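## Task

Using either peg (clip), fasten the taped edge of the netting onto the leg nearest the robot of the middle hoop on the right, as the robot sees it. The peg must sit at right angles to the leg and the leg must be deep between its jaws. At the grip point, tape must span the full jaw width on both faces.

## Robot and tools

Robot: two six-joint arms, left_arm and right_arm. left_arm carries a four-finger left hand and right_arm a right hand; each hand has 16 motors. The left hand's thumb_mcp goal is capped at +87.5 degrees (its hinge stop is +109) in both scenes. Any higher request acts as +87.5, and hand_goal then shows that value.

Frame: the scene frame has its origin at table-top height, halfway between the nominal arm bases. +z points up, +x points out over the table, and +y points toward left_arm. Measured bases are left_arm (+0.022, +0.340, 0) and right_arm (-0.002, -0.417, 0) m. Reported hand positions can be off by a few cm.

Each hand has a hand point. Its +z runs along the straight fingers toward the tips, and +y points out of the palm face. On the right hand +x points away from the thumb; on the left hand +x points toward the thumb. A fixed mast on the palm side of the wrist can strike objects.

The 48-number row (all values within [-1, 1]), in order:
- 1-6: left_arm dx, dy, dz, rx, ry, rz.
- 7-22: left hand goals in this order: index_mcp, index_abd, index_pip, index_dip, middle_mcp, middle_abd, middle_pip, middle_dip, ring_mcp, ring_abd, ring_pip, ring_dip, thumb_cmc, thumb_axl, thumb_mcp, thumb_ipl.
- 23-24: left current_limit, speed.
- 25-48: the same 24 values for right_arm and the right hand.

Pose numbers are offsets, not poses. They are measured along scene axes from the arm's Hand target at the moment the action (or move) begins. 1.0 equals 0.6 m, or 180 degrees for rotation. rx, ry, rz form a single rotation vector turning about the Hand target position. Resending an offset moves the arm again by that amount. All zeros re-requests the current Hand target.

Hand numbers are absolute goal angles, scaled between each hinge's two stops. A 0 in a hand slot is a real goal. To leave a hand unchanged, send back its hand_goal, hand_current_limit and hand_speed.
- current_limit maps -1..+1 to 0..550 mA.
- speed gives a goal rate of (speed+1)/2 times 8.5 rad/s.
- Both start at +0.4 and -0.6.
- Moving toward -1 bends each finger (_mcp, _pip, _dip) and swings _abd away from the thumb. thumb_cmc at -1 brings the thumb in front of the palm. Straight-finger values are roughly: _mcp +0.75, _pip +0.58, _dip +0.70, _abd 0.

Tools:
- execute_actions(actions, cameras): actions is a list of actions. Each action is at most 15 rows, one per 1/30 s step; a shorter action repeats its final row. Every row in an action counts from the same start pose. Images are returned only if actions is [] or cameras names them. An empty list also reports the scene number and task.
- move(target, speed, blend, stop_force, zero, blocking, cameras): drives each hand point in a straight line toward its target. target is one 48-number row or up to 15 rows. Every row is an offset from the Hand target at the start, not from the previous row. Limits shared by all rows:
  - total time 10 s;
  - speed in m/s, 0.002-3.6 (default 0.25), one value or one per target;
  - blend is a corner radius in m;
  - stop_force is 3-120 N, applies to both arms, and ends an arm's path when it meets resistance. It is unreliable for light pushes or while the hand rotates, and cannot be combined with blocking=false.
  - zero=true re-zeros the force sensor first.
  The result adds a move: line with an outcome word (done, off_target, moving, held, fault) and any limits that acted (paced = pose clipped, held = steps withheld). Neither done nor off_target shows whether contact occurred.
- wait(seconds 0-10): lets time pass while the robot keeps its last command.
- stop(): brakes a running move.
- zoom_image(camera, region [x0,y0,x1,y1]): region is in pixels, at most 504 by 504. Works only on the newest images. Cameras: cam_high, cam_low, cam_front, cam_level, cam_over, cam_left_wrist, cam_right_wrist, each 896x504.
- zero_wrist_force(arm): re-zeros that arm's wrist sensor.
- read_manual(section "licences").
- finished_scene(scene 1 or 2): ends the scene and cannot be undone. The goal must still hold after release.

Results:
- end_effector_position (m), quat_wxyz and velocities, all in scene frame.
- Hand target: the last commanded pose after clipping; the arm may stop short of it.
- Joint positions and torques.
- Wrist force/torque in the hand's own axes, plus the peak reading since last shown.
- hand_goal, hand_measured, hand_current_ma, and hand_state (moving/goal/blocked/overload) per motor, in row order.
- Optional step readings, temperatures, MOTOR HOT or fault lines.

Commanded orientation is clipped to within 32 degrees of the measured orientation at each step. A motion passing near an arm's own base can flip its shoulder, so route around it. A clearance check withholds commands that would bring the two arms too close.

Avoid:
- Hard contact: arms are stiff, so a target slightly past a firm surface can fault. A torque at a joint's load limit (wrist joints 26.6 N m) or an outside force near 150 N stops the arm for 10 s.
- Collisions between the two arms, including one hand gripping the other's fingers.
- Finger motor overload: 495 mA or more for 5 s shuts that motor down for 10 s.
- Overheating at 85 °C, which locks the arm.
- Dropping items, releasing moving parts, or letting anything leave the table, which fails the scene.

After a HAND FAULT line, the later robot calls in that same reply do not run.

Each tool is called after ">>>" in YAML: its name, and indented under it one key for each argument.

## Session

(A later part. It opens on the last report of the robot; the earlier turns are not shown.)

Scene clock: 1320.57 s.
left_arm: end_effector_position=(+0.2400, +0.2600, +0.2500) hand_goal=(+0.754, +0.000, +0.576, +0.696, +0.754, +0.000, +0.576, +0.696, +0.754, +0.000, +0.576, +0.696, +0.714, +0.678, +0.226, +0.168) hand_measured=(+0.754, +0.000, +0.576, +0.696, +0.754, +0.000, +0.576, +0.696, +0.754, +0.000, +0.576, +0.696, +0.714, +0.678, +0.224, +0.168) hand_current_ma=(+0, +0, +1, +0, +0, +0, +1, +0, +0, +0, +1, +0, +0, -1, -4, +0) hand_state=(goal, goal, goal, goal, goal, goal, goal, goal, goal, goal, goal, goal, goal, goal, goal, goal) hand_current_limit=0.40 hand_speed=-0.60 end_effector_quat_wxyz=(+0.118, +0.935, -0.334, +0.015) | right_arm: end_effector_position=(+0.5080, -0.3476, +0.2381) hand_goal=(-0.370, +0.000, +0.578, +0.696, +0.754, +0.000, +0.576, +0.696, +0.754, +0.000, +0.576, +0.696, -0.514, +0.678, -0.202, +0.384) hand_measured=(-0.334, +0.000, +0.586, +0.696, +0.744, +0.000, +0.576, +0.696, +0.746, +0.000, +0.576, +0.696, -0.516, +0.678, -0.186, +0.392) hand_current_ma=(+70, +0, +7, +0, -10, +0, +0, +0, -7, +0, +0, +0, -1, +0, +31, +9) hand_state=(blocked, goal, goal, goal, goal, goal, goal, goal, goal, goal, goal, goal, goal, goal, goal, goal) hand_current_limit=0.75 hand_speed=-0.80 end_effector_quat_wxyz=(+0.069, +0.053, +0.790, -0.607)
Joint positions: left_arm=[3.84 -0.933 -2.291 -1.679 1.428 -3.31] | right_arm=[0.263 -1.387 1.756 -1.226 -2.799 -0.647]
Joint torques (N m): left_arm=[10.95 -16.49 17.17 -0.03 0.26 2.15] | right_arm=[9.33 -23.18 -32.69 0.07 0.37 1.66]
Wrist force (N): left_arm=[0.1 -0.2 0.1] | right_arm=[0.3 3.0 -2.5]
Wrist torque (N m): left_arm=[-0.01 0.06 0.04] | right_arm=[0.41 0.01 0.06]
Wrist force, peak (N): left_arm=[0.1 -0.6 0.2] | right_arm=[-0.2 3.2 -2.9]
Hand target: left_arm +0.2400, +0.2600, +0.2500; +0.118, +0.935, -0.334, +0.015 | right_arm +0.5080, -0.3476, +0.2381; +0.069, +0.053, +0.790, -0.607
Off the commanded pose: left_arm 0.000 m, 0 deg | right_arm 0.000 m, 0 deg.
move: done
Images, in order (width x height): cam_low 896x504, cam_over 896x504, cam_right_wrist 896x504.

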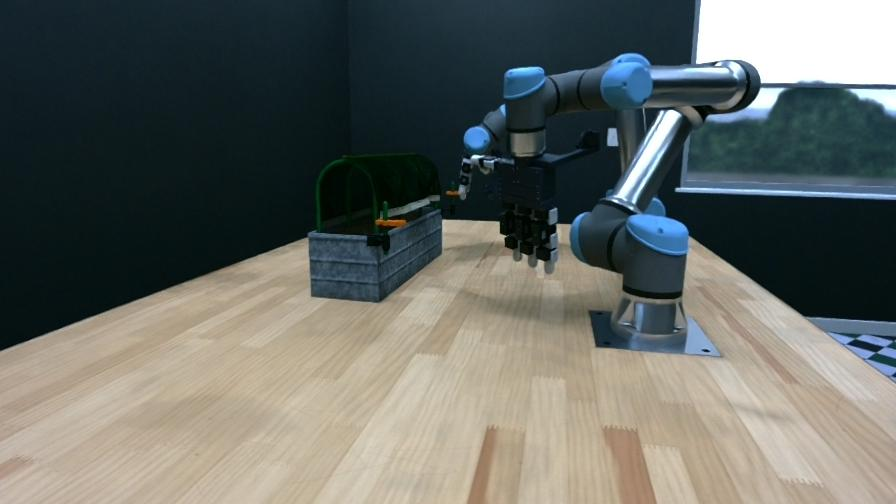

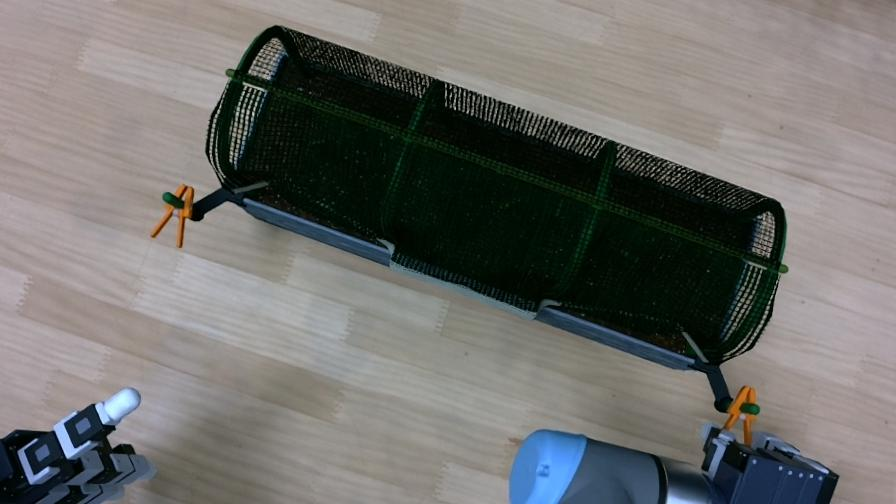

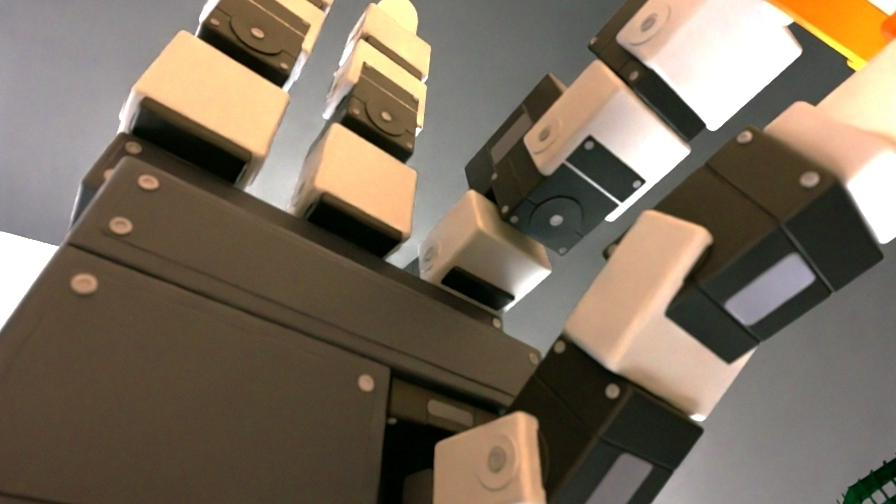

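>>> move:
  target:
    - [0,0,0,0,0,0,0.754,0,0.576,0.696,0.754,0,0.576,0.696,0.754,0,0.576,0.696,0.714,0.678,0.226,0.168,0.4,-0.6, 0,0,0,0,0,0,-0.205,0,0.577,0.696,0.754,0,0.576,0.696,0.754,0,0.576,0.696,-0.514,0.678,-0.14,0.384,0.75,-0.8]
    - [0,0,0,0,0,0,0.754,0,0.576,0.696,0.754,0,0.576,0.696,0.754,0,0.576,0.696,0.714,0.678,0.226,0.168,0.4,-0.6, 0,0,-0.0117,0,0,0,-0.342,0,0.577,0.696,0.754,0,0.576,0.696,0.754,0,0.576,0.696,-0.514,0.678,-0.202,0.384,0.75,-0.8]
  speed: 0.05
  cameras: ["cam_over","cam_low"]

>>> zoom_image:
  camera: "cam_over"
  region: [700, 380, 800, 470]

>>> zoom_image:
  camera: "cam_low"
  region: [440, 165, 490, 215]

Scene clock: 1352.83 s.
left_arm: end_effector_position=(+0.2400, +0.2600, +0.2500) hand_goal=(+0.754, +0.000, +0.576, +0.696, +0.754, +0.000, +0.576, +0.696, +0.754, +0.000, +0.576, +0.696, +0.714, +0.678, +0.226, +0.168) hand_measured=(+0.754, +0.000, +0.576, +0.696, +0.754, +0.000, +0.576, +0.696, +0.754, +0.000, +0.576, +0.696, +0.714, +0.678, +0.224, +0.168) hand_current_ma=(+0, +0, +1, +0, +0, +0, +1, +0, +0, +0, +1, +0, +0, -1, -4, +0) hand_state=(goal, goal, goal, goal, goal, goal, goal, goal, goal, goal, goal, goal, goal, goal, goal, goal) hand_current_limit=0.40 hand_speed=-0.60 end_effector_quat_wxyz=(+0.118, +0.935, -0.334, +0.015) | right_arm: end_effector_position=(+0.5080, -0.3476, +0.2310) hand_goal=(-0.342, +0.000, +0.578, +0.696, +0.754, +0.000, +0.576, +0.696, +0.754, +0.000, +0.576, +0.696, -0.514, +0.678, -0.202, +0.384) hand_measured=(-0.330, +0.000, +0.582, +0.696, +0.744, +0.000, +0.576, +0.696, +0.746, +0.000, +0.576, +0.696, -0.516, +0.678, -0.180, +0.388) hand_current_ma=(+14, +0, +2, +0, -10, +0, +0, +0, -7, +0, +0, +0, -1, +0, +48, +4) hand_state=(goal, goal, goal, goal, goal, goal, goal, goal, goal, goal, goal, goal, goal, goal, blocked, goal) hand_current_limit=0.75 hand_speed=-0.80 end_effector_quat_wxyz=(+0.069, +0.053, +0.790, -0.607)
Joint positions: left_arm=[3.84 -0.933 -2.291 -1.679 1.428 -3.31] | right_arm=[0.263 -1.38 1.768 -1.244 -2.799 -0.647]
Joint torques (N m): left_arm=[11.2 -15.19 17.7 -0.05 -0.19 2.14] | right_arm=[6.42 -41.8 -32.57 0.39 -0.09 -1.35]
Wrist force (N): left_arm=[0.1 -0.3 0.3] | right_arm=[0.3 2.7 -2.3]
Wrist torque (N m): left_arm=[-0.03 0.05 0.05] | right_arm=[0.33 0.01 0.01]
Wrist force, peak (N): left_arm=[0.2 -0.5 0.1] | right_arm=[0.1 3.1 -2.7]
Hand target: left_arm +0.2400, +0.2600, +0.2500; +0.118, +0.935, -0.334, +0.015 | right_arm +0.5080, -0.3476, +0.2310; +0.069, +0.053, +0.790, -0.607
Off the commanded pose: left_arm 0.000 m, 0 deg | right_arm 0.000 m, 0 deg.
move: done
Images, in order (width x height): cam_low 896x504, cam_over 896x504.

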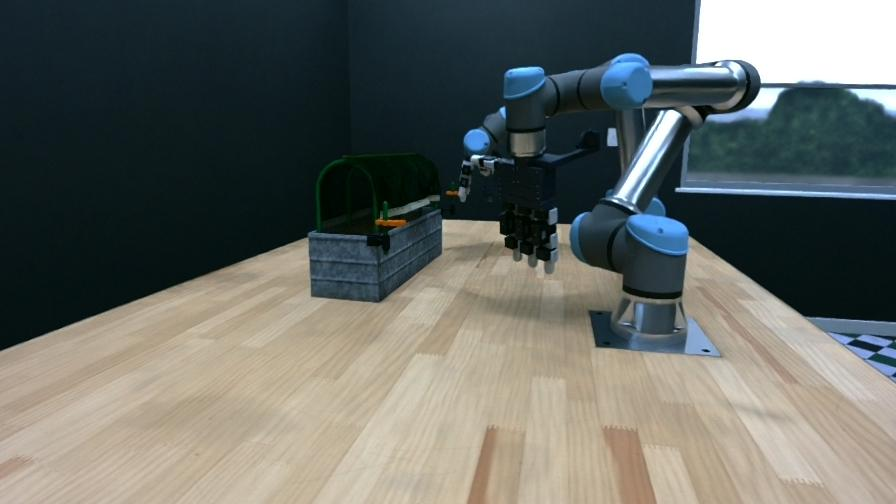

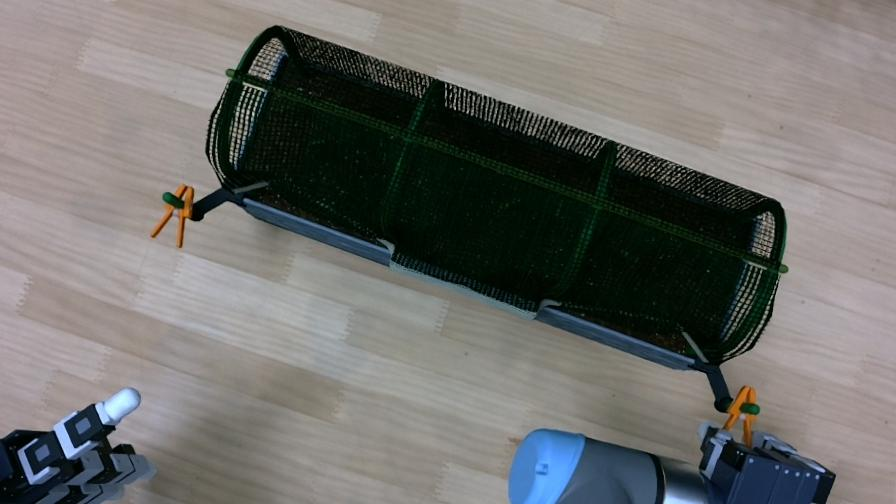

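Scaled by 5.040.

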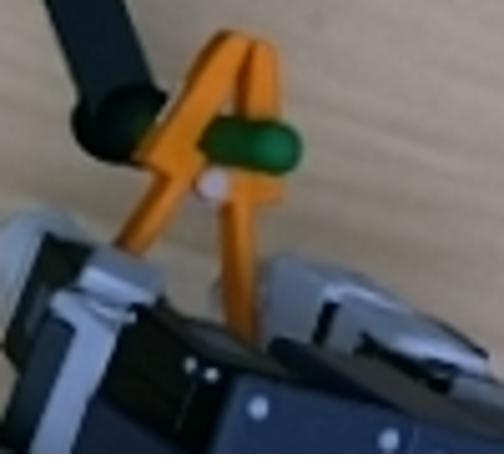

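Scaled by 10.080.

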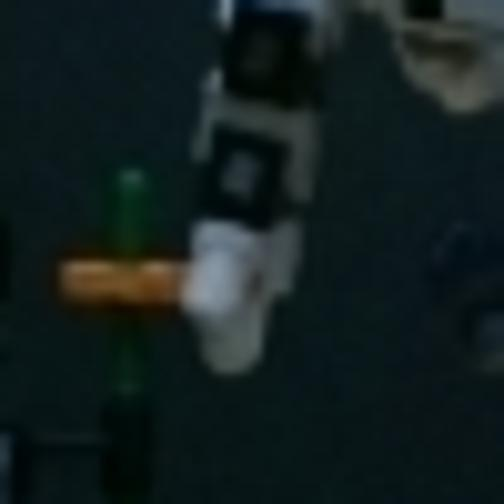

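>>> move:
  target: [0,0,0,0,0,0,0.754,0,0.576,0.696,0.754,0,0.576,0.696,0.754,0,0.576,0.696,0.714,0.678,0.226,0.168,0.4,-0.6, 0,-0.01,0,0,0,0,-0.548,0,0.504,0.667,0.754,0,0.576,0.696,0.754,0,0.576,0.696,-0.514,0.678,-0.292,0.341,0.75,-0.8]
  speed: 0.03
  cameras: ["cam_over","cam_low"]

>>> zoom_image:
  camera: "cam_over"
  region: [700, 380, 800, 470]

>>> zoom_image:
  camera: "cam_low"
  region: [440, 165, 490, 215]

Scene clock: 1374.90 s.
left_arm: end_effector_position=(+0.2400, +0.2600, +0.2500) hand_goal=(+0.754, +0.000, +0.576, +0.696, +0.754, +0.000, +0.576, +0.696, +0.754, +0.000, +0.576, +0.696, +0.714, +0.678, +0.226, +0.168) hand_measured=(+0.754, +0.000, +0.576, +0.696, +0.754, +0.000, +0.576, +0.696, +0.754, +0.000, +0.576, +0.696, +0.714, +0.678, +0.224, +0.168) hand_current_ma=(+0, +0, +1, +0, +0, +0, +1, +0, +0, +0, +1, +0, +0, -1, -4, +0) hand_state=(goal, goal, goal, goal, goal, goal, goal, goal, goal, goal, goal, goal, goal, goal, goal, goal) hand_current_limit=0.40 hand_speed=-0.60 end_effector_quat_wxyz=(+0.118, +0.935, -0.334, +0.015) | right_arm: end_effector_position=(+0.5080, -0.3537, +0.2311) hand_goal=(-0.548, +0.000, +0.504, +0.668, +0.754, +0.000, +0.576, +0.696, +0.754, +0.000, +0.576, +0.696, -0.514, +0.678, -0.292, +0.342) hand_measured=(-0.340, +0.014, +0.568, +0.684, +0.744, +0.000, +0.576, +0.696, +0.746, +0.000, +0.576, +0.696, -0.530, +0.670, -0.186, +0.380) hand_current_ma=(+481, +14, +146, +20, -10, +0, +0, +0, -7, +0, +0, +0, -19, -8, +452, +105) hand_state=(blocked, goal, blocked, goal, goal, goal, goal, goal, goal, goal, goal, goal, goal, goal, blocked, blocked) hand_current_limit=0.75 hand_speed=-0.80 end_effector_quat_wxyz=(+0.069, +0.053, +0.790, -0.607)
Joint positions: left_arm=[3.84 -0.933 -2.291 -1.679 1.428 -3.31] | right_arm=[0.251 -1.389 1.784 -1.276 -2.806 -0.673]
Joint torques (N m): left_arm=[11.44 -13.77 17.03 -0.04 -0.44 2.15] | right_arm=[7.02 -28.72 -25.35 0.63 -0.61 1.23]
Wrist force (N): left_arm=[0.2 -0.4 0.0] | right_arm=[-0.4 3.0 -3.6]
Wrist torque (N m): left_arm=[-0.03 0.04 0.06] | right_arm=[0.30 -0.04 0.09]
Wrist force, peak (N): left_arm=[0.1 -0.4 0.1] | right_arm=[-0.4 3.1 -4.1]
Hand target: left_arm +0.2400, +0.2600, +0.2500; +0.118, +0.935, -0.334, +0.015 | right_arm +0.5080, -0.3536, +0.2310; +0.069, +0.053, +0.790, -0.607
Off the commanded pose: left_arm 0.000 m, 0 deg | right_arm 0.000 m, 0 deg.
move: done
Images, in order (width x height): cam_low 896x504, cam_over 896x504.

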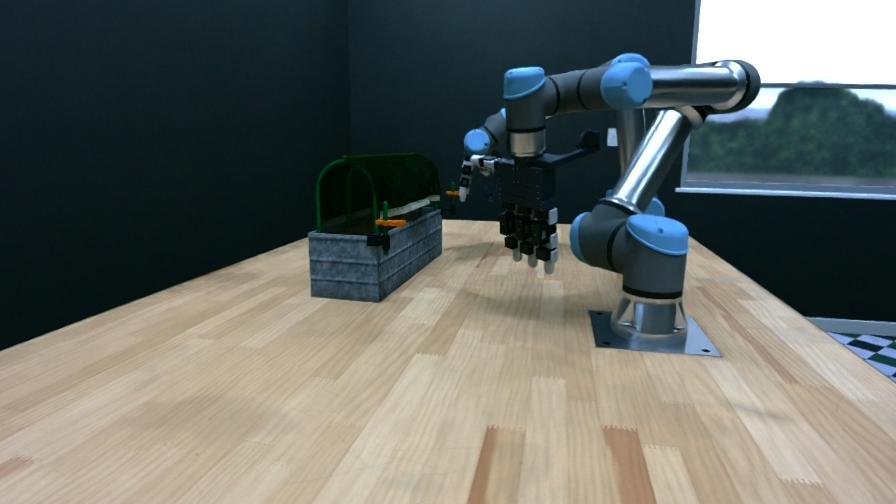

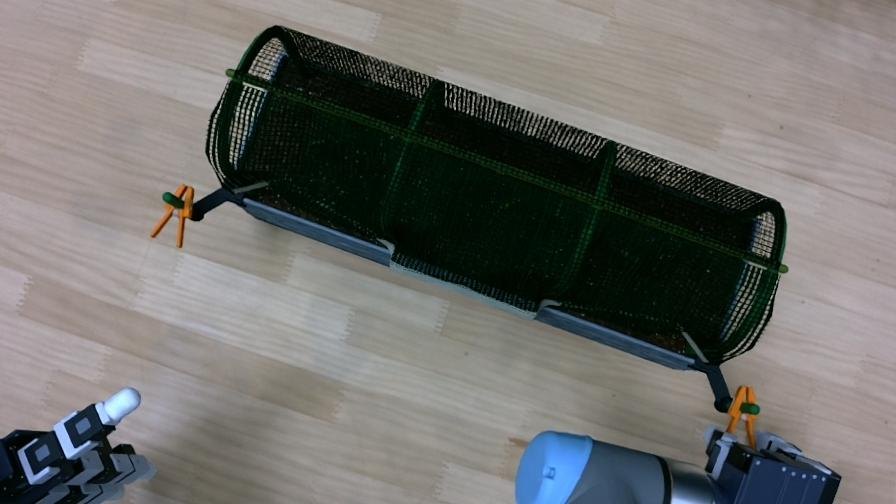

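Scaled by 5.040.

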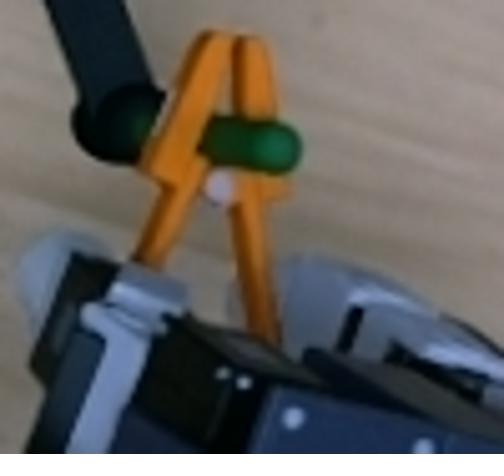

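Scaled by 10.080.

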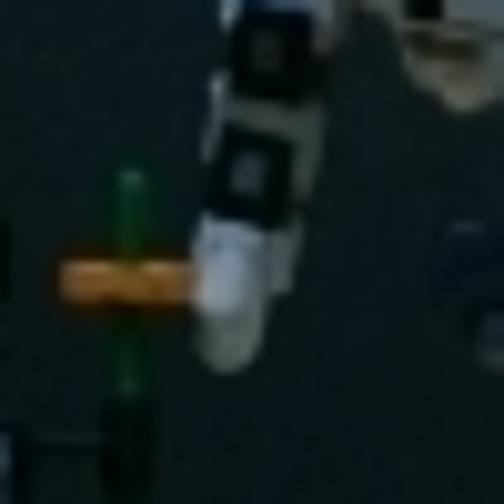

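>>> move:
  target: [0,0,0,0,0,0,0.754,0,0.576,0.696,0.754,0,0.576,0.696,0.754,0,0.576,0.696,0.714,0.678,0.226,0.168,0.4,-0.6, 0,0,0,0,0,0,-0.7,0,0.42,0.62,0.754,0,0.576,0.696,0.754,0,0.576,0.696,-0.514,0.678,-0.4,0.29,0.78,-0.8]
  speed: 0.03
  cameras: ["cam_over","cam_low"]

>>> zoom_image:
  camera: "cam_over"
  region: [700, 380, 800, 470]

Scene clock: 1584.83 s.
left_arm: end_effector_position=(+0.2400, +0.2600, +0.2500) hand_goal=(+0.754, +0.000, +0.576, +0.696, +0.754, +0.000, +0.576, +0.696, +0.754, +0.000, +0.576, +0.696, +0.714, +0.678, +0.226, +0.168) hand_measured=(+0.754, +0.000, +0.576, +0.696, +0.754, +0.000, +0.576, +0.696, +0.754, +0.000, +0.576, +0.696, +0.714, +0.678, +0.224, +0.168) hand_current_ma=(+0, +0, +1, +0, +0, +0, +1, +0, +0, +0, +1, +0, +0, -1, -4, +0) hand_state=(goal, goal, goal, goal, goal, goal, goal, goal, goal, goal, goal, goal, goal, goal, goal, goal) hand_current_limit=0.40 hand_speed=-0.60 end_effector_quat_wxyz=(+0.118, +0.935, -0.334, +0.015) | right_arm: end_effector_position=(+0.5080, -0.3536, +0.2310) hand_goal=(-0.700, +0.000, +0.420, +0.620, +0.754, +0.000, +0.576, +0.696, +0.754, +0.000, +0.576, +0.696, -0.514, +0.678, -0.400, +0.290) hand_measured=(-0.340, +0.016, +0.560, +0.660, +0.744, +0.000, +0.576, +0.696, +0.746, +0.000, +0.576, +0.696, -0.530, +0.670, -0.186, +0.366) hand_current_ma=(+489, +15, +464, +77, -10, +0, +0, +0, -7, +0, +0, +0, -20, -9, +489, +295) hand_state=(blocked, goal, blocked, blocked, goal, goal, goal, goal, goal, goal, goal, goal, goal, goal, blocked, blocked) hand_current_limit=0.78 hand_speed=-0.80 end_effector_quat_wxyz=(+0.069, +0.053, +0.790, -0.607)
Joint positions: left_arm=[3.84 -0.933 -2.291 -1.679 1.428 -3.31] | right_arm=[0.251 -1.389 1.783 -1.275 -2.806 -0.672]
Joint torques (N m): left_arm=[11.27 -12.61 17.27 -0.09 -0.88 2.12] | right_arm=[9.27 -22.44 -31.78 0.39 0.12 1.19]
Wrist force (N): left_arm=[0.1 -0.2 0.1] | right_arm=[0.4 2.2 -3.0]
Wrist torque (N m): left_arm=[-0.01 0.05 0.04] | right_arm=[0.27 -0.05 0.08]
Wrist force, peak (N): left_arm=[0.2 -0.5 0.1] | right_arm=[-0.8 3.0 -3.4]
Hand target: left_arm +0.2400, +0.2600, +0.2500; +0.118, +0.935, -0.334, +0.015 | right_arm +0.5080, -0.3536, +0.2310; +0.069, +0.053, +0.790, -0.607
Off the commanded pose: left_arm 0.000 m, 0 deg | right_arm 0.000 m, 0 deg.
move: done
Images, in order (width x height): cam_low 896x504, cam_over 896x504.

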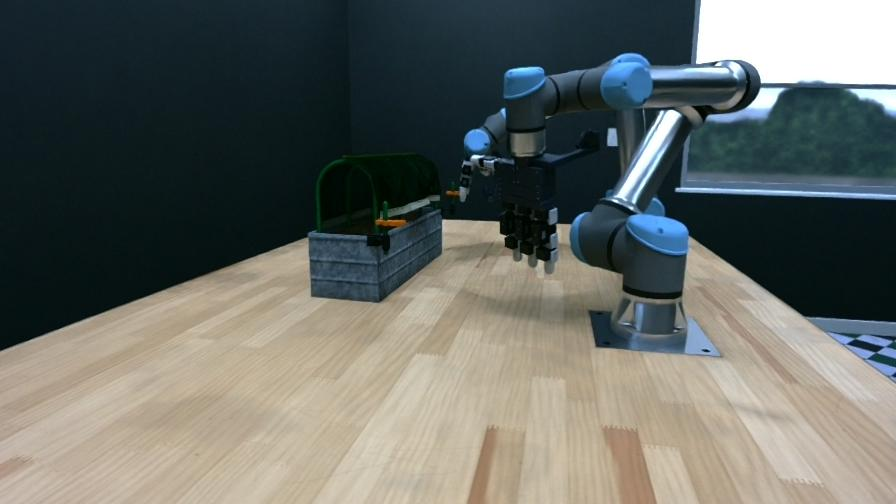

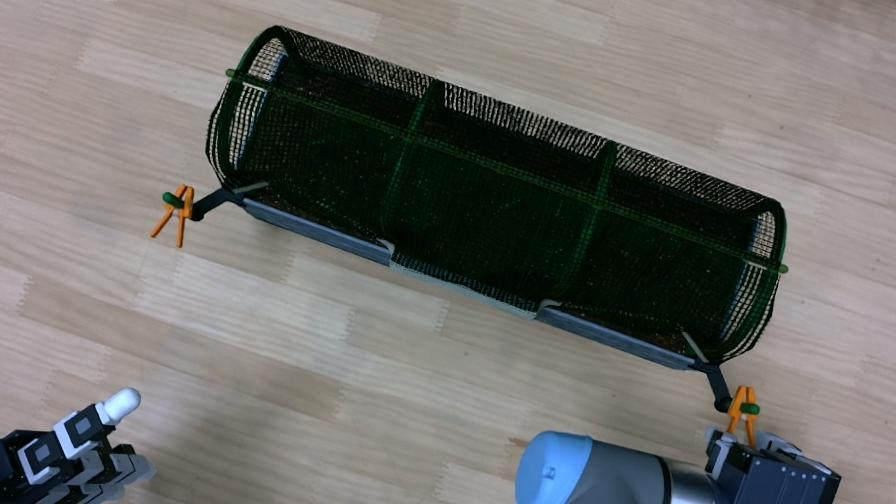

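Scaled by 5.040.

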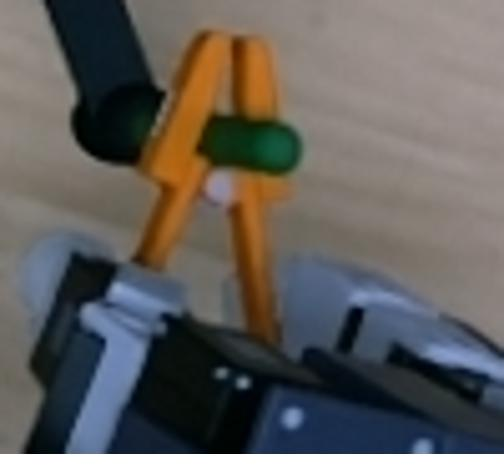

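>>> move:
  target: [0,0,0,0,0,0,0.754,0,0.576,0.696,0.754,0,0.576,0.696,0.754,0,0.576,0.696,0.714,0.678,0.226,0.168,0.4,-0.6, 0,0,0,0,0,0,-0.123,0,0.577,0.696,0.754,0,0.576,0.696,0.754,0,0.576,0.696,-0.514,0.678,-0.09,0.384,0.4,-0.7]
  speed: 0.03
  cameras: ["cam_over"]

>>> zoom_image:
  camera: "cam_over"
  region: [700, 380, 800, 470]

>>> move:
  target: [0,0,0,0,0,0,0.754,0,0.576,0.696,0.754,0,0.576,0.696,0.754,0,0.576,0.696,0.714,0.678,0.226,0.168,0.4,-0.6, -0.1167,0,0.0333,-0.0268,-0.0278,-0.0072,-0.123,0,0.577,0.696,0.754,0,0.576,0.696,0.754,0,0.576,0.696,-0.514,0.678,-0.09,0.384,0.4,-0.7]
  speed: 0.1
  cameras: ["cam_over", "cam_level"]

>>> zoom_image:
  camera: "cam_over"
  region: [700, 370, 800, 470]

Scene clock: 1861.53 s.
left_arm: end_effector_position=(+0.2400, +0.2600, +0.2500) hand_goal=(+0.754, +0.000, +0.576, +0.696, +0.754, +0.000, +0.576, +0.696, +0.754, +0.000, +0.576, +0.696, +0.714, +0.678, +0.226, +0.168) hand_measured=(+0.754, +0.000, +0.576, +0.696, +0.754, +0.000, +0.576, +0.696, +0.754, +0.000, +0.576, +0.696, +0.714, +0.678, +0.224, +0.168) hand_current_ma=(+0, +0, +1, +0, +0, +0, +1, +0, +0, +0, +1, +0, +0, -1, -4, +0) hand_state=(goal, goal, goal, goal, goal, goal, goal, goal, goal, goal, goal, goal, goal, goal, goal, goal) hand_current_limit=0.40 hand_speed=-0.60 end_effector_quat_wxyz=(+0.118, +0.935, -0.334, +0.015) | right_arm: end_effector_position=(+0.5080, -0.3536, +0.2310) hand_goal=(-0.122, +0.000, +0.578, +0.696, +0.754, +0.000, +0.576, +0.696, +0.754, +0.000, +0.576, +0.696, -0.514, +0.678, -0.090, +0.384) hand_measured=(-0.130, +0.002, +0.578, +0.698, +0.744, +0.000, +0.576, +0.696, +0.746, +0.000, +0.576, +0.696, -0.520, +0.674, -0.092, +0.386) hand_current_ma=(-7, +1, +0, +1, -10, +0, +0, +0, -7, +0, +0, +0, -6, -3, -1, +1) hand_state=(goal, goal, goal, goal, goal, goal, goal, goal, goal, goal, goal, goal, goal, goal, goal, goal) hand_current_limit=0.40 hand_speed=-0.70 end_effector_quat_wxyz=(+0.069, +0.053, +0.790, -0.607)
Joint positions: left_arm=[3.84 -0.933 -2.291 -1.679 1.428 -3.31] | right_arm=[0.251 -1.389 1.783 -1.275 -2.806 -0.672]
Joint torques (N m): left_arm=[11.13 -11.85 17.89 -0.16 -1.16 2.09] | right_arm=[8.45 -23.33 -30.86 0.3 -0.75 1.2]
Wrist force (N): left_arm=[0.1 -0.3 0.2] | right_arm=[0.0 2.2 -1.6]
Wrist torque (N m): left_arm=[-0.03 0.05 0.05] | right_arm=[0.27 0.02 0.07]
Wrist force, peak (N): left_arm=[0.1 -0.3 0.4] | right_arm=[0.4 2.8 -3.1]
Hand target: left_arm +0.2400, +0.2600, +0.2500; +0.118, +0.935, -0.334, +0.015 | right_arm +0.5080, -0.3536, +0.2310; +0.069, +0.053, +0.790, -0.607
Off the commanded pose: left_arm 0.000 m, 0 deg | right_arm 0.000 m, 0 deg.
move: done
Images, in order (width x height): cam_over 896x504.

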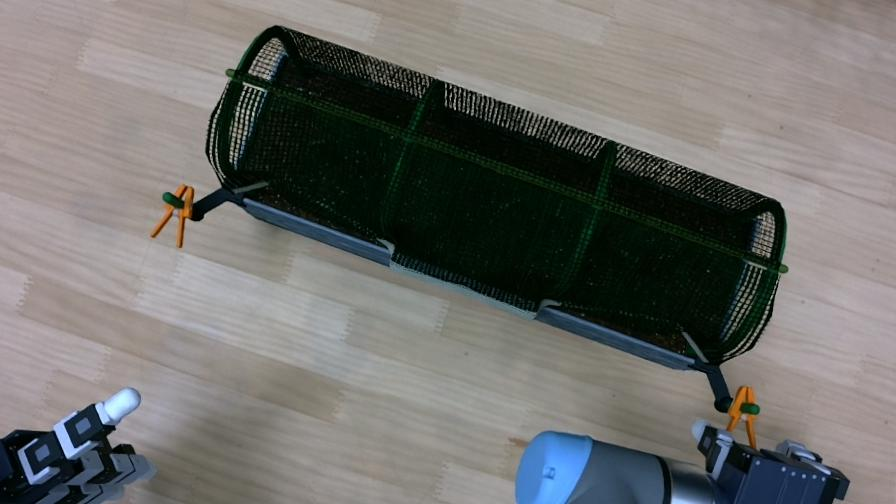

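Scaled by 5.040.

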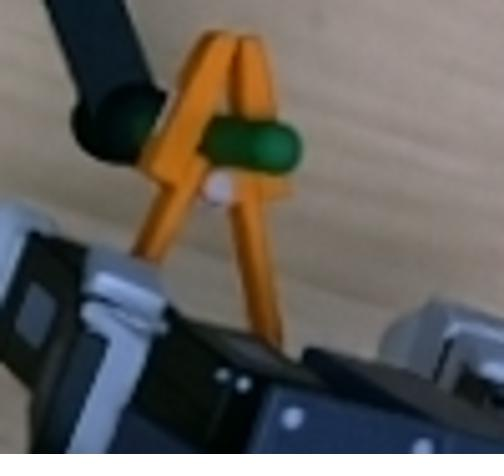

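Scene clock: 1862.77 s.
left_arm: end_effector_position=(+0.2400, +0.2600, +0.2500) hand_goal=(+0.754, +0.000, +0.576, +0.696, +0.754, +0.000, +0.576, +0.696, +0.754, +0.000, +0.576, +0.696, +0.714, +0.678, +0.226, +0.168) hand_measured=(+0.754, +0.000, +0.576, +0.696, +0.754, +0.000, +0.576, +0.696, +0.754, +0.000, +0.576, +0.696, +0.714, +0.678, +0.224, +0.168) hand_current_ma=(+0, +0, +1, +0, +0, +0, +1, +0, +0, +0, +1, +0, +0, -1, -4, +0) hand_state=(goal, goal, goal, goal, goal, goal, goal, goal, goal, goal, goal, goal, goal, goal, goal, goal) hand_current_limit=0.40 hand_speed=-0.60 end_effector_quat_wxyz=(+0.118, +0.935, -0.334, +0.015) | right_arm: end_effector_position=(+0.4380, -0.3535, +0.2510) hand_goal=(-0.122, +0.000, +0.578, +0.696, +0.754, +0.000, +0.576, +0.696, +0.754, +0.000, +0.576, +0.696, -0.514, +0.678, -0.090, +0.384) hand_measured=(-0.130, +0.002, +0.578, +0.698, +0.744, +0.000, +0.576, +0.696, +0.746, +0.000, +0.576, +0.696, -0.520, +0.674, -0.092, +0.386) hand_current_ma=(-7, +1, +0, +1, -10, +0, +0, +0, -7, +0, +0, +0, -5, -3, -1, +1) hand_state=(goal, goal, goal, goal, goal, goal, goal, goal, goal, goal, goal, goal, goal, goal, goal, goal) hand_current_limit=0.40 hand_speed=-0.70 end_effector_quat_wxyz=(+0.098, +0.086, +0.759, -0.637)
Joint positions: left_arm=[3.84 -0.933 -2.291 -1.679 1.428 -3.31] | right_arm=[0.32 -1.484 1.837 -0.888 -2.805 -0.245]
Joint torques (N m): left_arm=[11.18 -11.78 17.54 0.06 -1.24 2.1] | right_arm=[-10.37 -34.43 -19.7 0.29 -2.2 1.51]
Wrist force (N): left_arm=[0.0 -0.2 -0.1] | right_arm=[0.5 2.3 -2.4]
Wrist torque (N m): left_arm=[0.01 0.06 0.04] | right_arm=[0.35 0.01 0.08]
Wrist force, peak (N): left_arm=[0.1 -0.4 0.2] | right_arm=[0.2 2.7 -2.2]
Hand target: left_arm +0.2400, +0.2600, +0.2500; +0.118, +0.935, -0.334, +0.015 | right_arm +0.4380, -0.3536, +0.2510; +0.098, +0.086, +0.759, -0.637
Off the commanded pose: left_arm 0.000 m, 0 deg | right_arm 0.000 m, 0 deg.
move: done
Images, in order (width x height): cam_level 896x504, cam_over 896x504.

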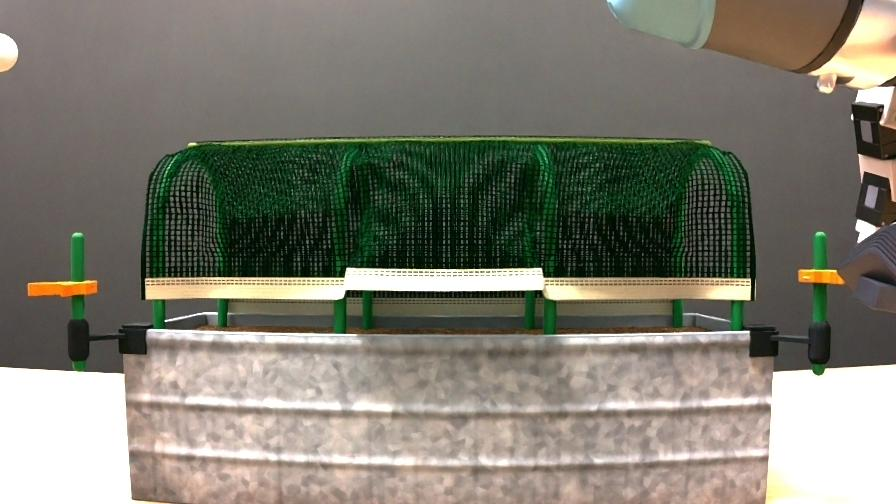

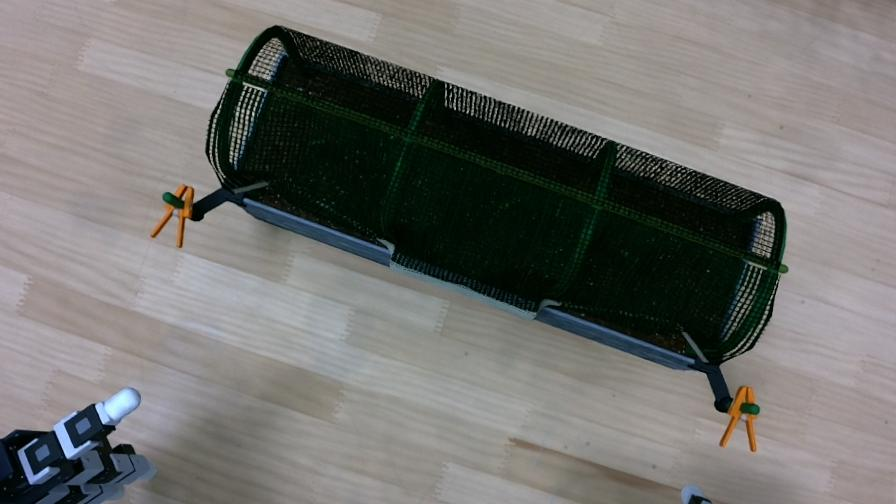

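Scaled by 5.040.

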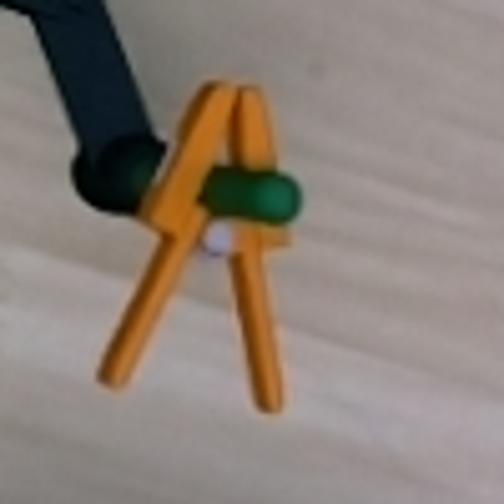

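>>> move:
  target: [0,0,0,0,0,0,0.754,0,0.576,0.696,0.754,0,0.576,0.696,0.754,0,0.576,0.696,0.714,0.678,0.226,0.168,0.4,-0.6, 0,0,0,0,0,0,0.685,0,-0.956,0.261,0.754,0,0.576,0.696,0.754,0,0.576,0.696,-0.571,0.678,0.112,0.924,0.4,-0.7]
  speed: 0.1

>>> move:
  target: [0,0,0,0,0,0,0.754,0,0.576,0.696,0.754,0,0.576,0.696,0.754,0,0.576,0.696,0.714,0.678,0.226,0.168,0.4,-0.6, 0.0283,-0.0313,-0.1182,0,0,0,0.685,0,-0.956,0.261,0.754,0,0.576,0.696,0.754,0,0.576,0.696,-0.571,0.678,0.112,0.924,0.4,-0.7]
  speed: 0.15
  cameras: ["all"]

>>> zoom_image:
  camera: "cam_over"
  region: [660, 370, 820, 504]

>>> zoom_image:
  camera: "cam_low"
  region: [420, 140, 540, 240]

>>> zoom_image:
  camera: "cam_high"
  region: [250, 240, 400, 380]

Scene clock: 1897.77 s.
left_arm: end_effector_position=(+0.2400, +0.2600, +0.2500) hand_goal=(+0.754, +0.000, +0.576, +0.696, +0.754, +0.000, +0.576, +0.696, +0.754, +0.000, +0.576, +0.696, +0.714, +0.678, +0.226, +0.168) hand_measured=(+0.754, +0.000, +0.576, +0.696, +0.754, +0.000, +0.576, +0.696, +0.754, +0.000, +0.576, +0.696, +0.714, +0.678, +0.224, +0.168) hand_current_ma=(+0, +0, +1, +0, +0, +0, +1, +0, +0, +0, +1, +0, +0, -1, -4, +0) hand_state=(goal, goal, goal, goal, goal, goal, goal, goal, goal, goal, goal, goal, goal, goal, goal, goal) hand_current_limit=0.40 hand_speed=-0.60 end_effector_quat_wxyz=(+0.118, +0.935, -0.334, +0.015) | right_arm: end_effector_position=(+0.4380, -0.3536, +0.2510) hand_goal=(+0.686, +0.000, -0.956, +0.262, +0.754, +0.000, +0.576, +0.696, +0.754, +0.000, +0.576, +0.696, -0.570, +0.678, +0.112, +0.924) hand_measured=(+0.672, +0.002, -0.950, +0.264, +0.744, +0.000, +0.576, +0.696, +0.746, +0.000, +0.576, +0.696, -0.570, +0.676, +0.108, +0.920) hand_current_ma=(-19, +1, +4, +2, -10, +0, +0, +0, -7, +0, +0, +0, +0, -2, -3, -4) hand_state=(goal, goal, goal, goal, goal, goal, goal, goal, goal, goal, goal, goal, goal, goal, goal, goal) hand_current_limit=0.40 hand_speed=-0.70 end_effector_quat_wxyz=(+0.098, +0.086, +0.759, -0.637)
Joint positions: left_arm=[3.84 -0.933 -2.291 -1.679 1.428 -3.31] | right_arm=[0.32 -1.485 1.837 -0.888 -2.805 -0.244]
Joint torques (N m): left_arm=[10.97 -10.27 17.29 -0.07 -1.41 2.07] | right_arm=[-8.95 -34.22 -13.09 -2.39 -2.21 -1.56]
Wrist force (N): left_arm=[0.2 -0.2 0.1] | right_arm=[0.5 2.3 -2.2]
Wrist torque (N m): left_arm=[-0.01 0.04 0.05] | right_arm=[0.34 0.01 0.11]
Wrist force, peak (N): left_arm=[0.1 -0.5 0.2] | right_arm=[0.4 2.5 -2.6]
Hand target: left_arm +0.2400, +0.2600, +0.2500; +0.118, +0.935, -0.334, +0.015 | right_arm +0.4380, -0.3536, +0.2510; +0.098, +0.086, +0.759, -0.637
Off the commanded pose: left_arm 0.000 m, 0 deg | right_arm 0.000 m, 0 deg.
move: done

Scene clock: 1898.77 s.
left_arm: end_effector_position=(+0.2400, +0.2600, +0.2500) hand_goal=(+0.754, +0.000, +0.576, +0.696, +0.754, +0.000, +0.576, +0.696, +0.754, +0.000, +0.576, +0.696, +0.714, +0.678, +0.226, +0.168) hand_measured=(+0.754, +0.000, +0.576, +0.696, +0.754, +0.000, +0.576, +0.696, +0.754, +0.000, +0.576, +0.696, +0.714, +0.678, +0.224, +0.168) hand_current_ma=(+0, +0, +1, +0, +0, +0, +1, +0, +0, +0, +1, +0, +0, -1, -4, +0) hand_state=(goal, goal, goal, goal, goal, goal, goal, goal, goal, goal, goal, goal, goal, goal, goal, goal) hand_current_limit=0.40 hand_speed=-0.60 end_effector_quat_wxyz=(+0.118, +0.935, -0.334, +0.015) | right_arm: end_effector_position=(+0.4549, -0.3724, +0.1801) hand_goal=(+0.686, +0.000, -0.956, +0.262, +0.754, +0.000, +0.576, +0.696, +0.754, +0.000, +0.576, +0.696, -0.570, +0.678, +0.112, +0.924) hand_measured=(+0.672, +0.002, -0.950, +0.264, +0.744, +0.000, +0.576, +0.696, +0.746, +0.000, +0.576, +0.696, -0.570, +0.676, +0.108, +0.920) hand_current_ma=(-17, +1, +4, +2, -11, +0, +0, +0, -8, +0, +0, +0, +0, -2, -3, -3) hand_state=(goal, goal, goal, goal, goal, goal, goal, goal, goal, goal, goal, goal, goal, goal, goal, goal) hand_current_limit=0.40 hand_speed=-0.70 end_effector_quat_wxyz=(+0.098, +0.086, +0.759, -0.637)
Joint positions: left_arm=[3.84 -0.933 -2.291 -1.679 1.428 -3.31] | right_arm=[0.27 -1.41 1.966 -1.175 -2.847 -0.333]
Joint torques (N m): left_arm=[10.7 -9.71 17.27 -0.11 -1.46 2.09] | right_arm=[9.06 -18.56 -28.66 -2.02 0.69 1.43]
Wrist force (N): left_arm=[0.0 -0.2 0.1] | right_arm=[0.2 2.4 -2.6]
Wrist torque (N m): left_arm=[0.00 0.06 0.03] | right_arm=[0.39 0.05 0.03]
Wrist force, peak (N): left_arm=[0.1 -0.5 0.2] | right_arm=[0.2 3.7 -2.3]
Hand target: left_arm +0.2400, +0.2600, +0.2500; +0.118, +0.935, -0.334, +0.015 | right_arm +0.4549, -0.3723, +0.1801; +0.098, +0.086, +0.759, -0.637
Off the commanded pose: left_arm 0.000 m, 0 deg | right_arm 0.000 m, 0 deg.
move: done

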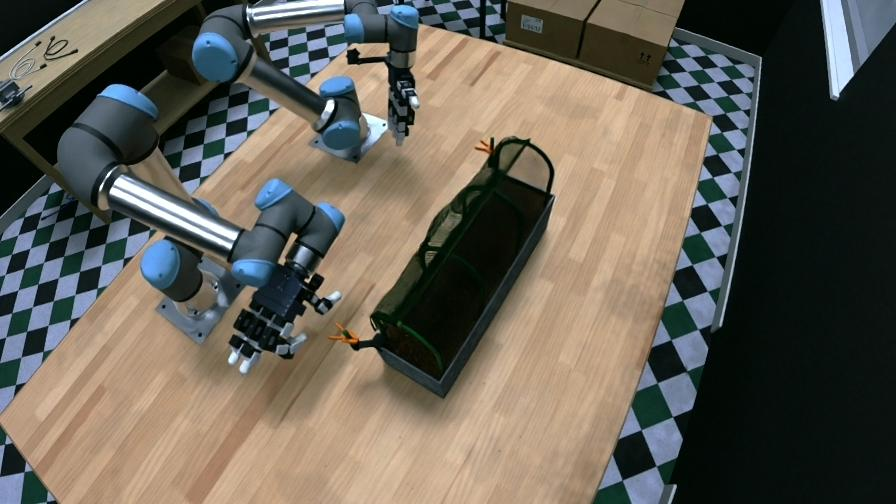

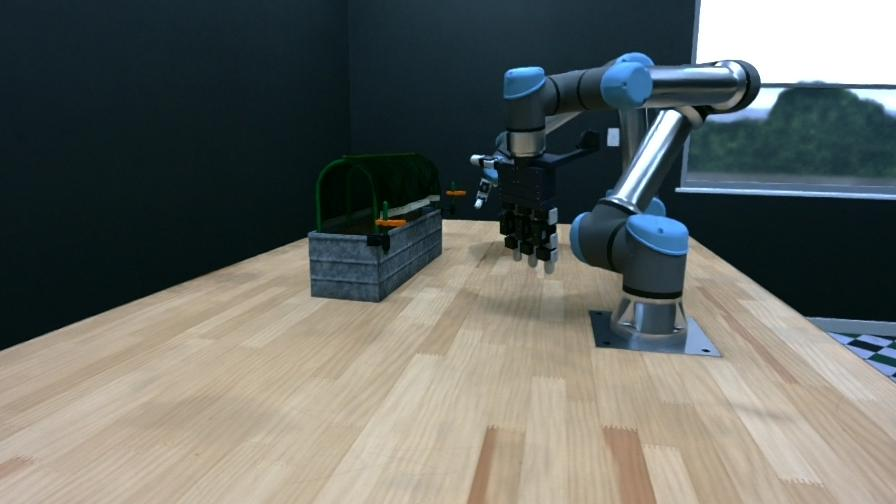

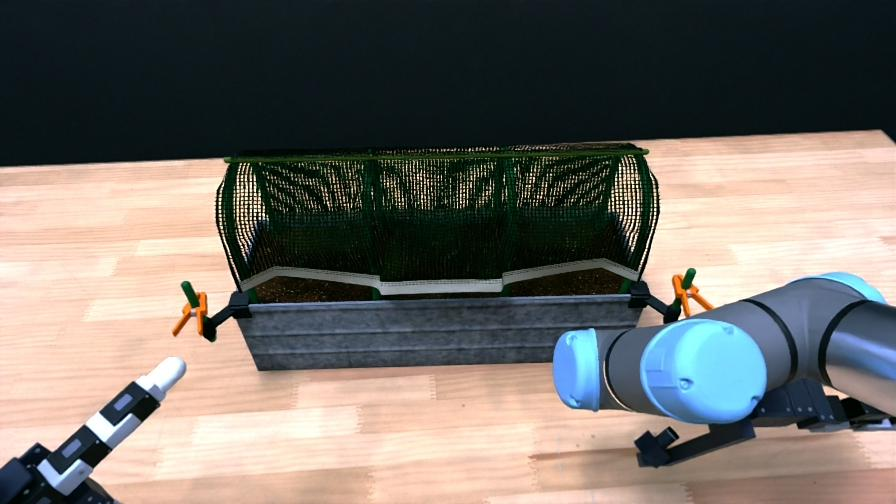

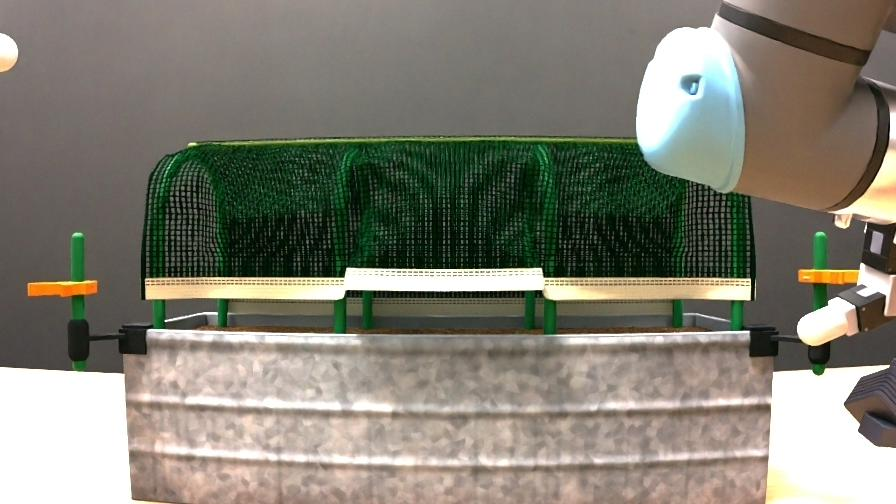

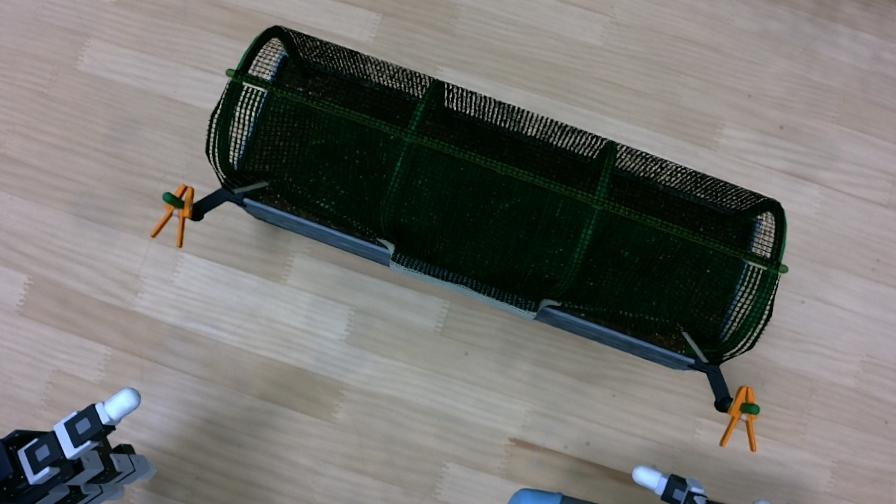

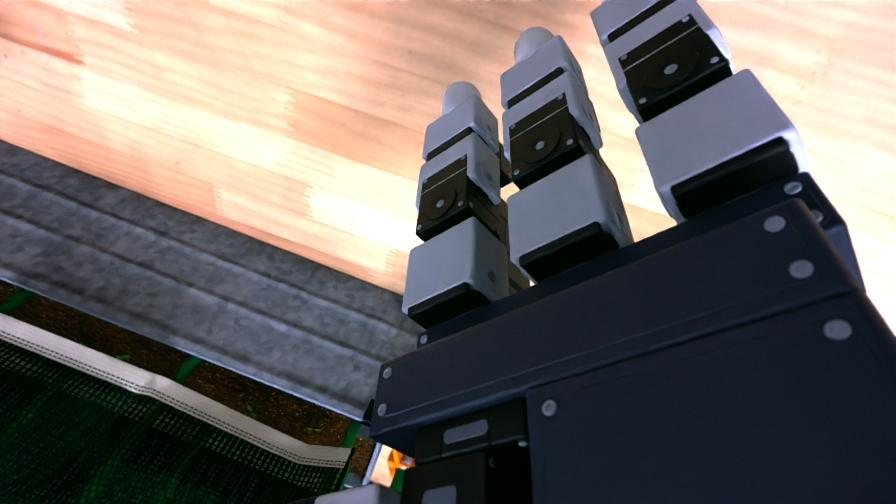

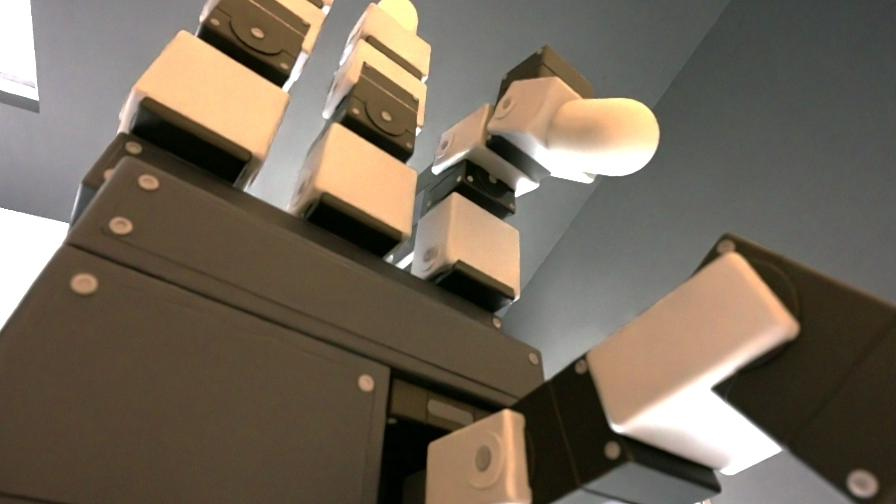

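Scaled by 3.150.

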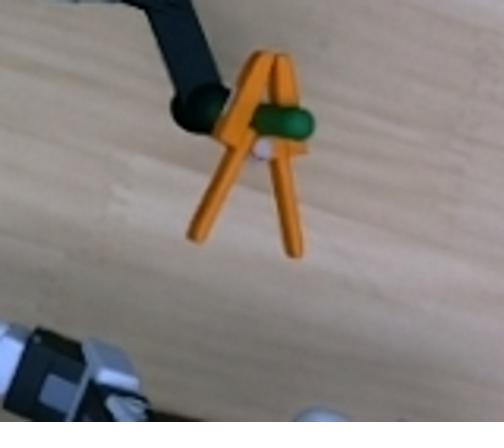

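Scaled by 4.200.

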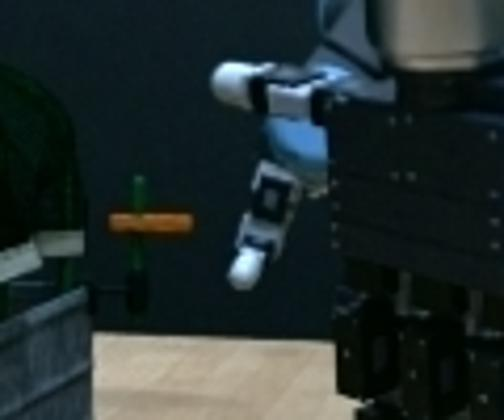

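Scaled by 3.360.

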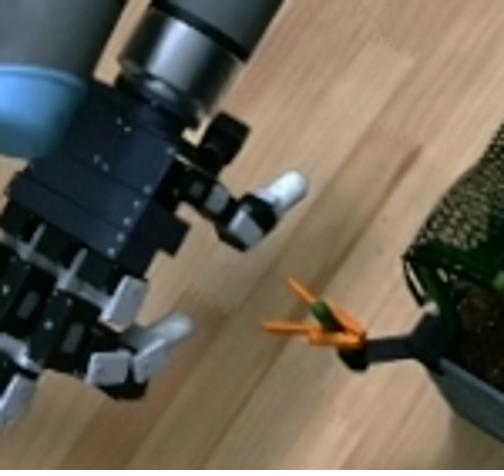

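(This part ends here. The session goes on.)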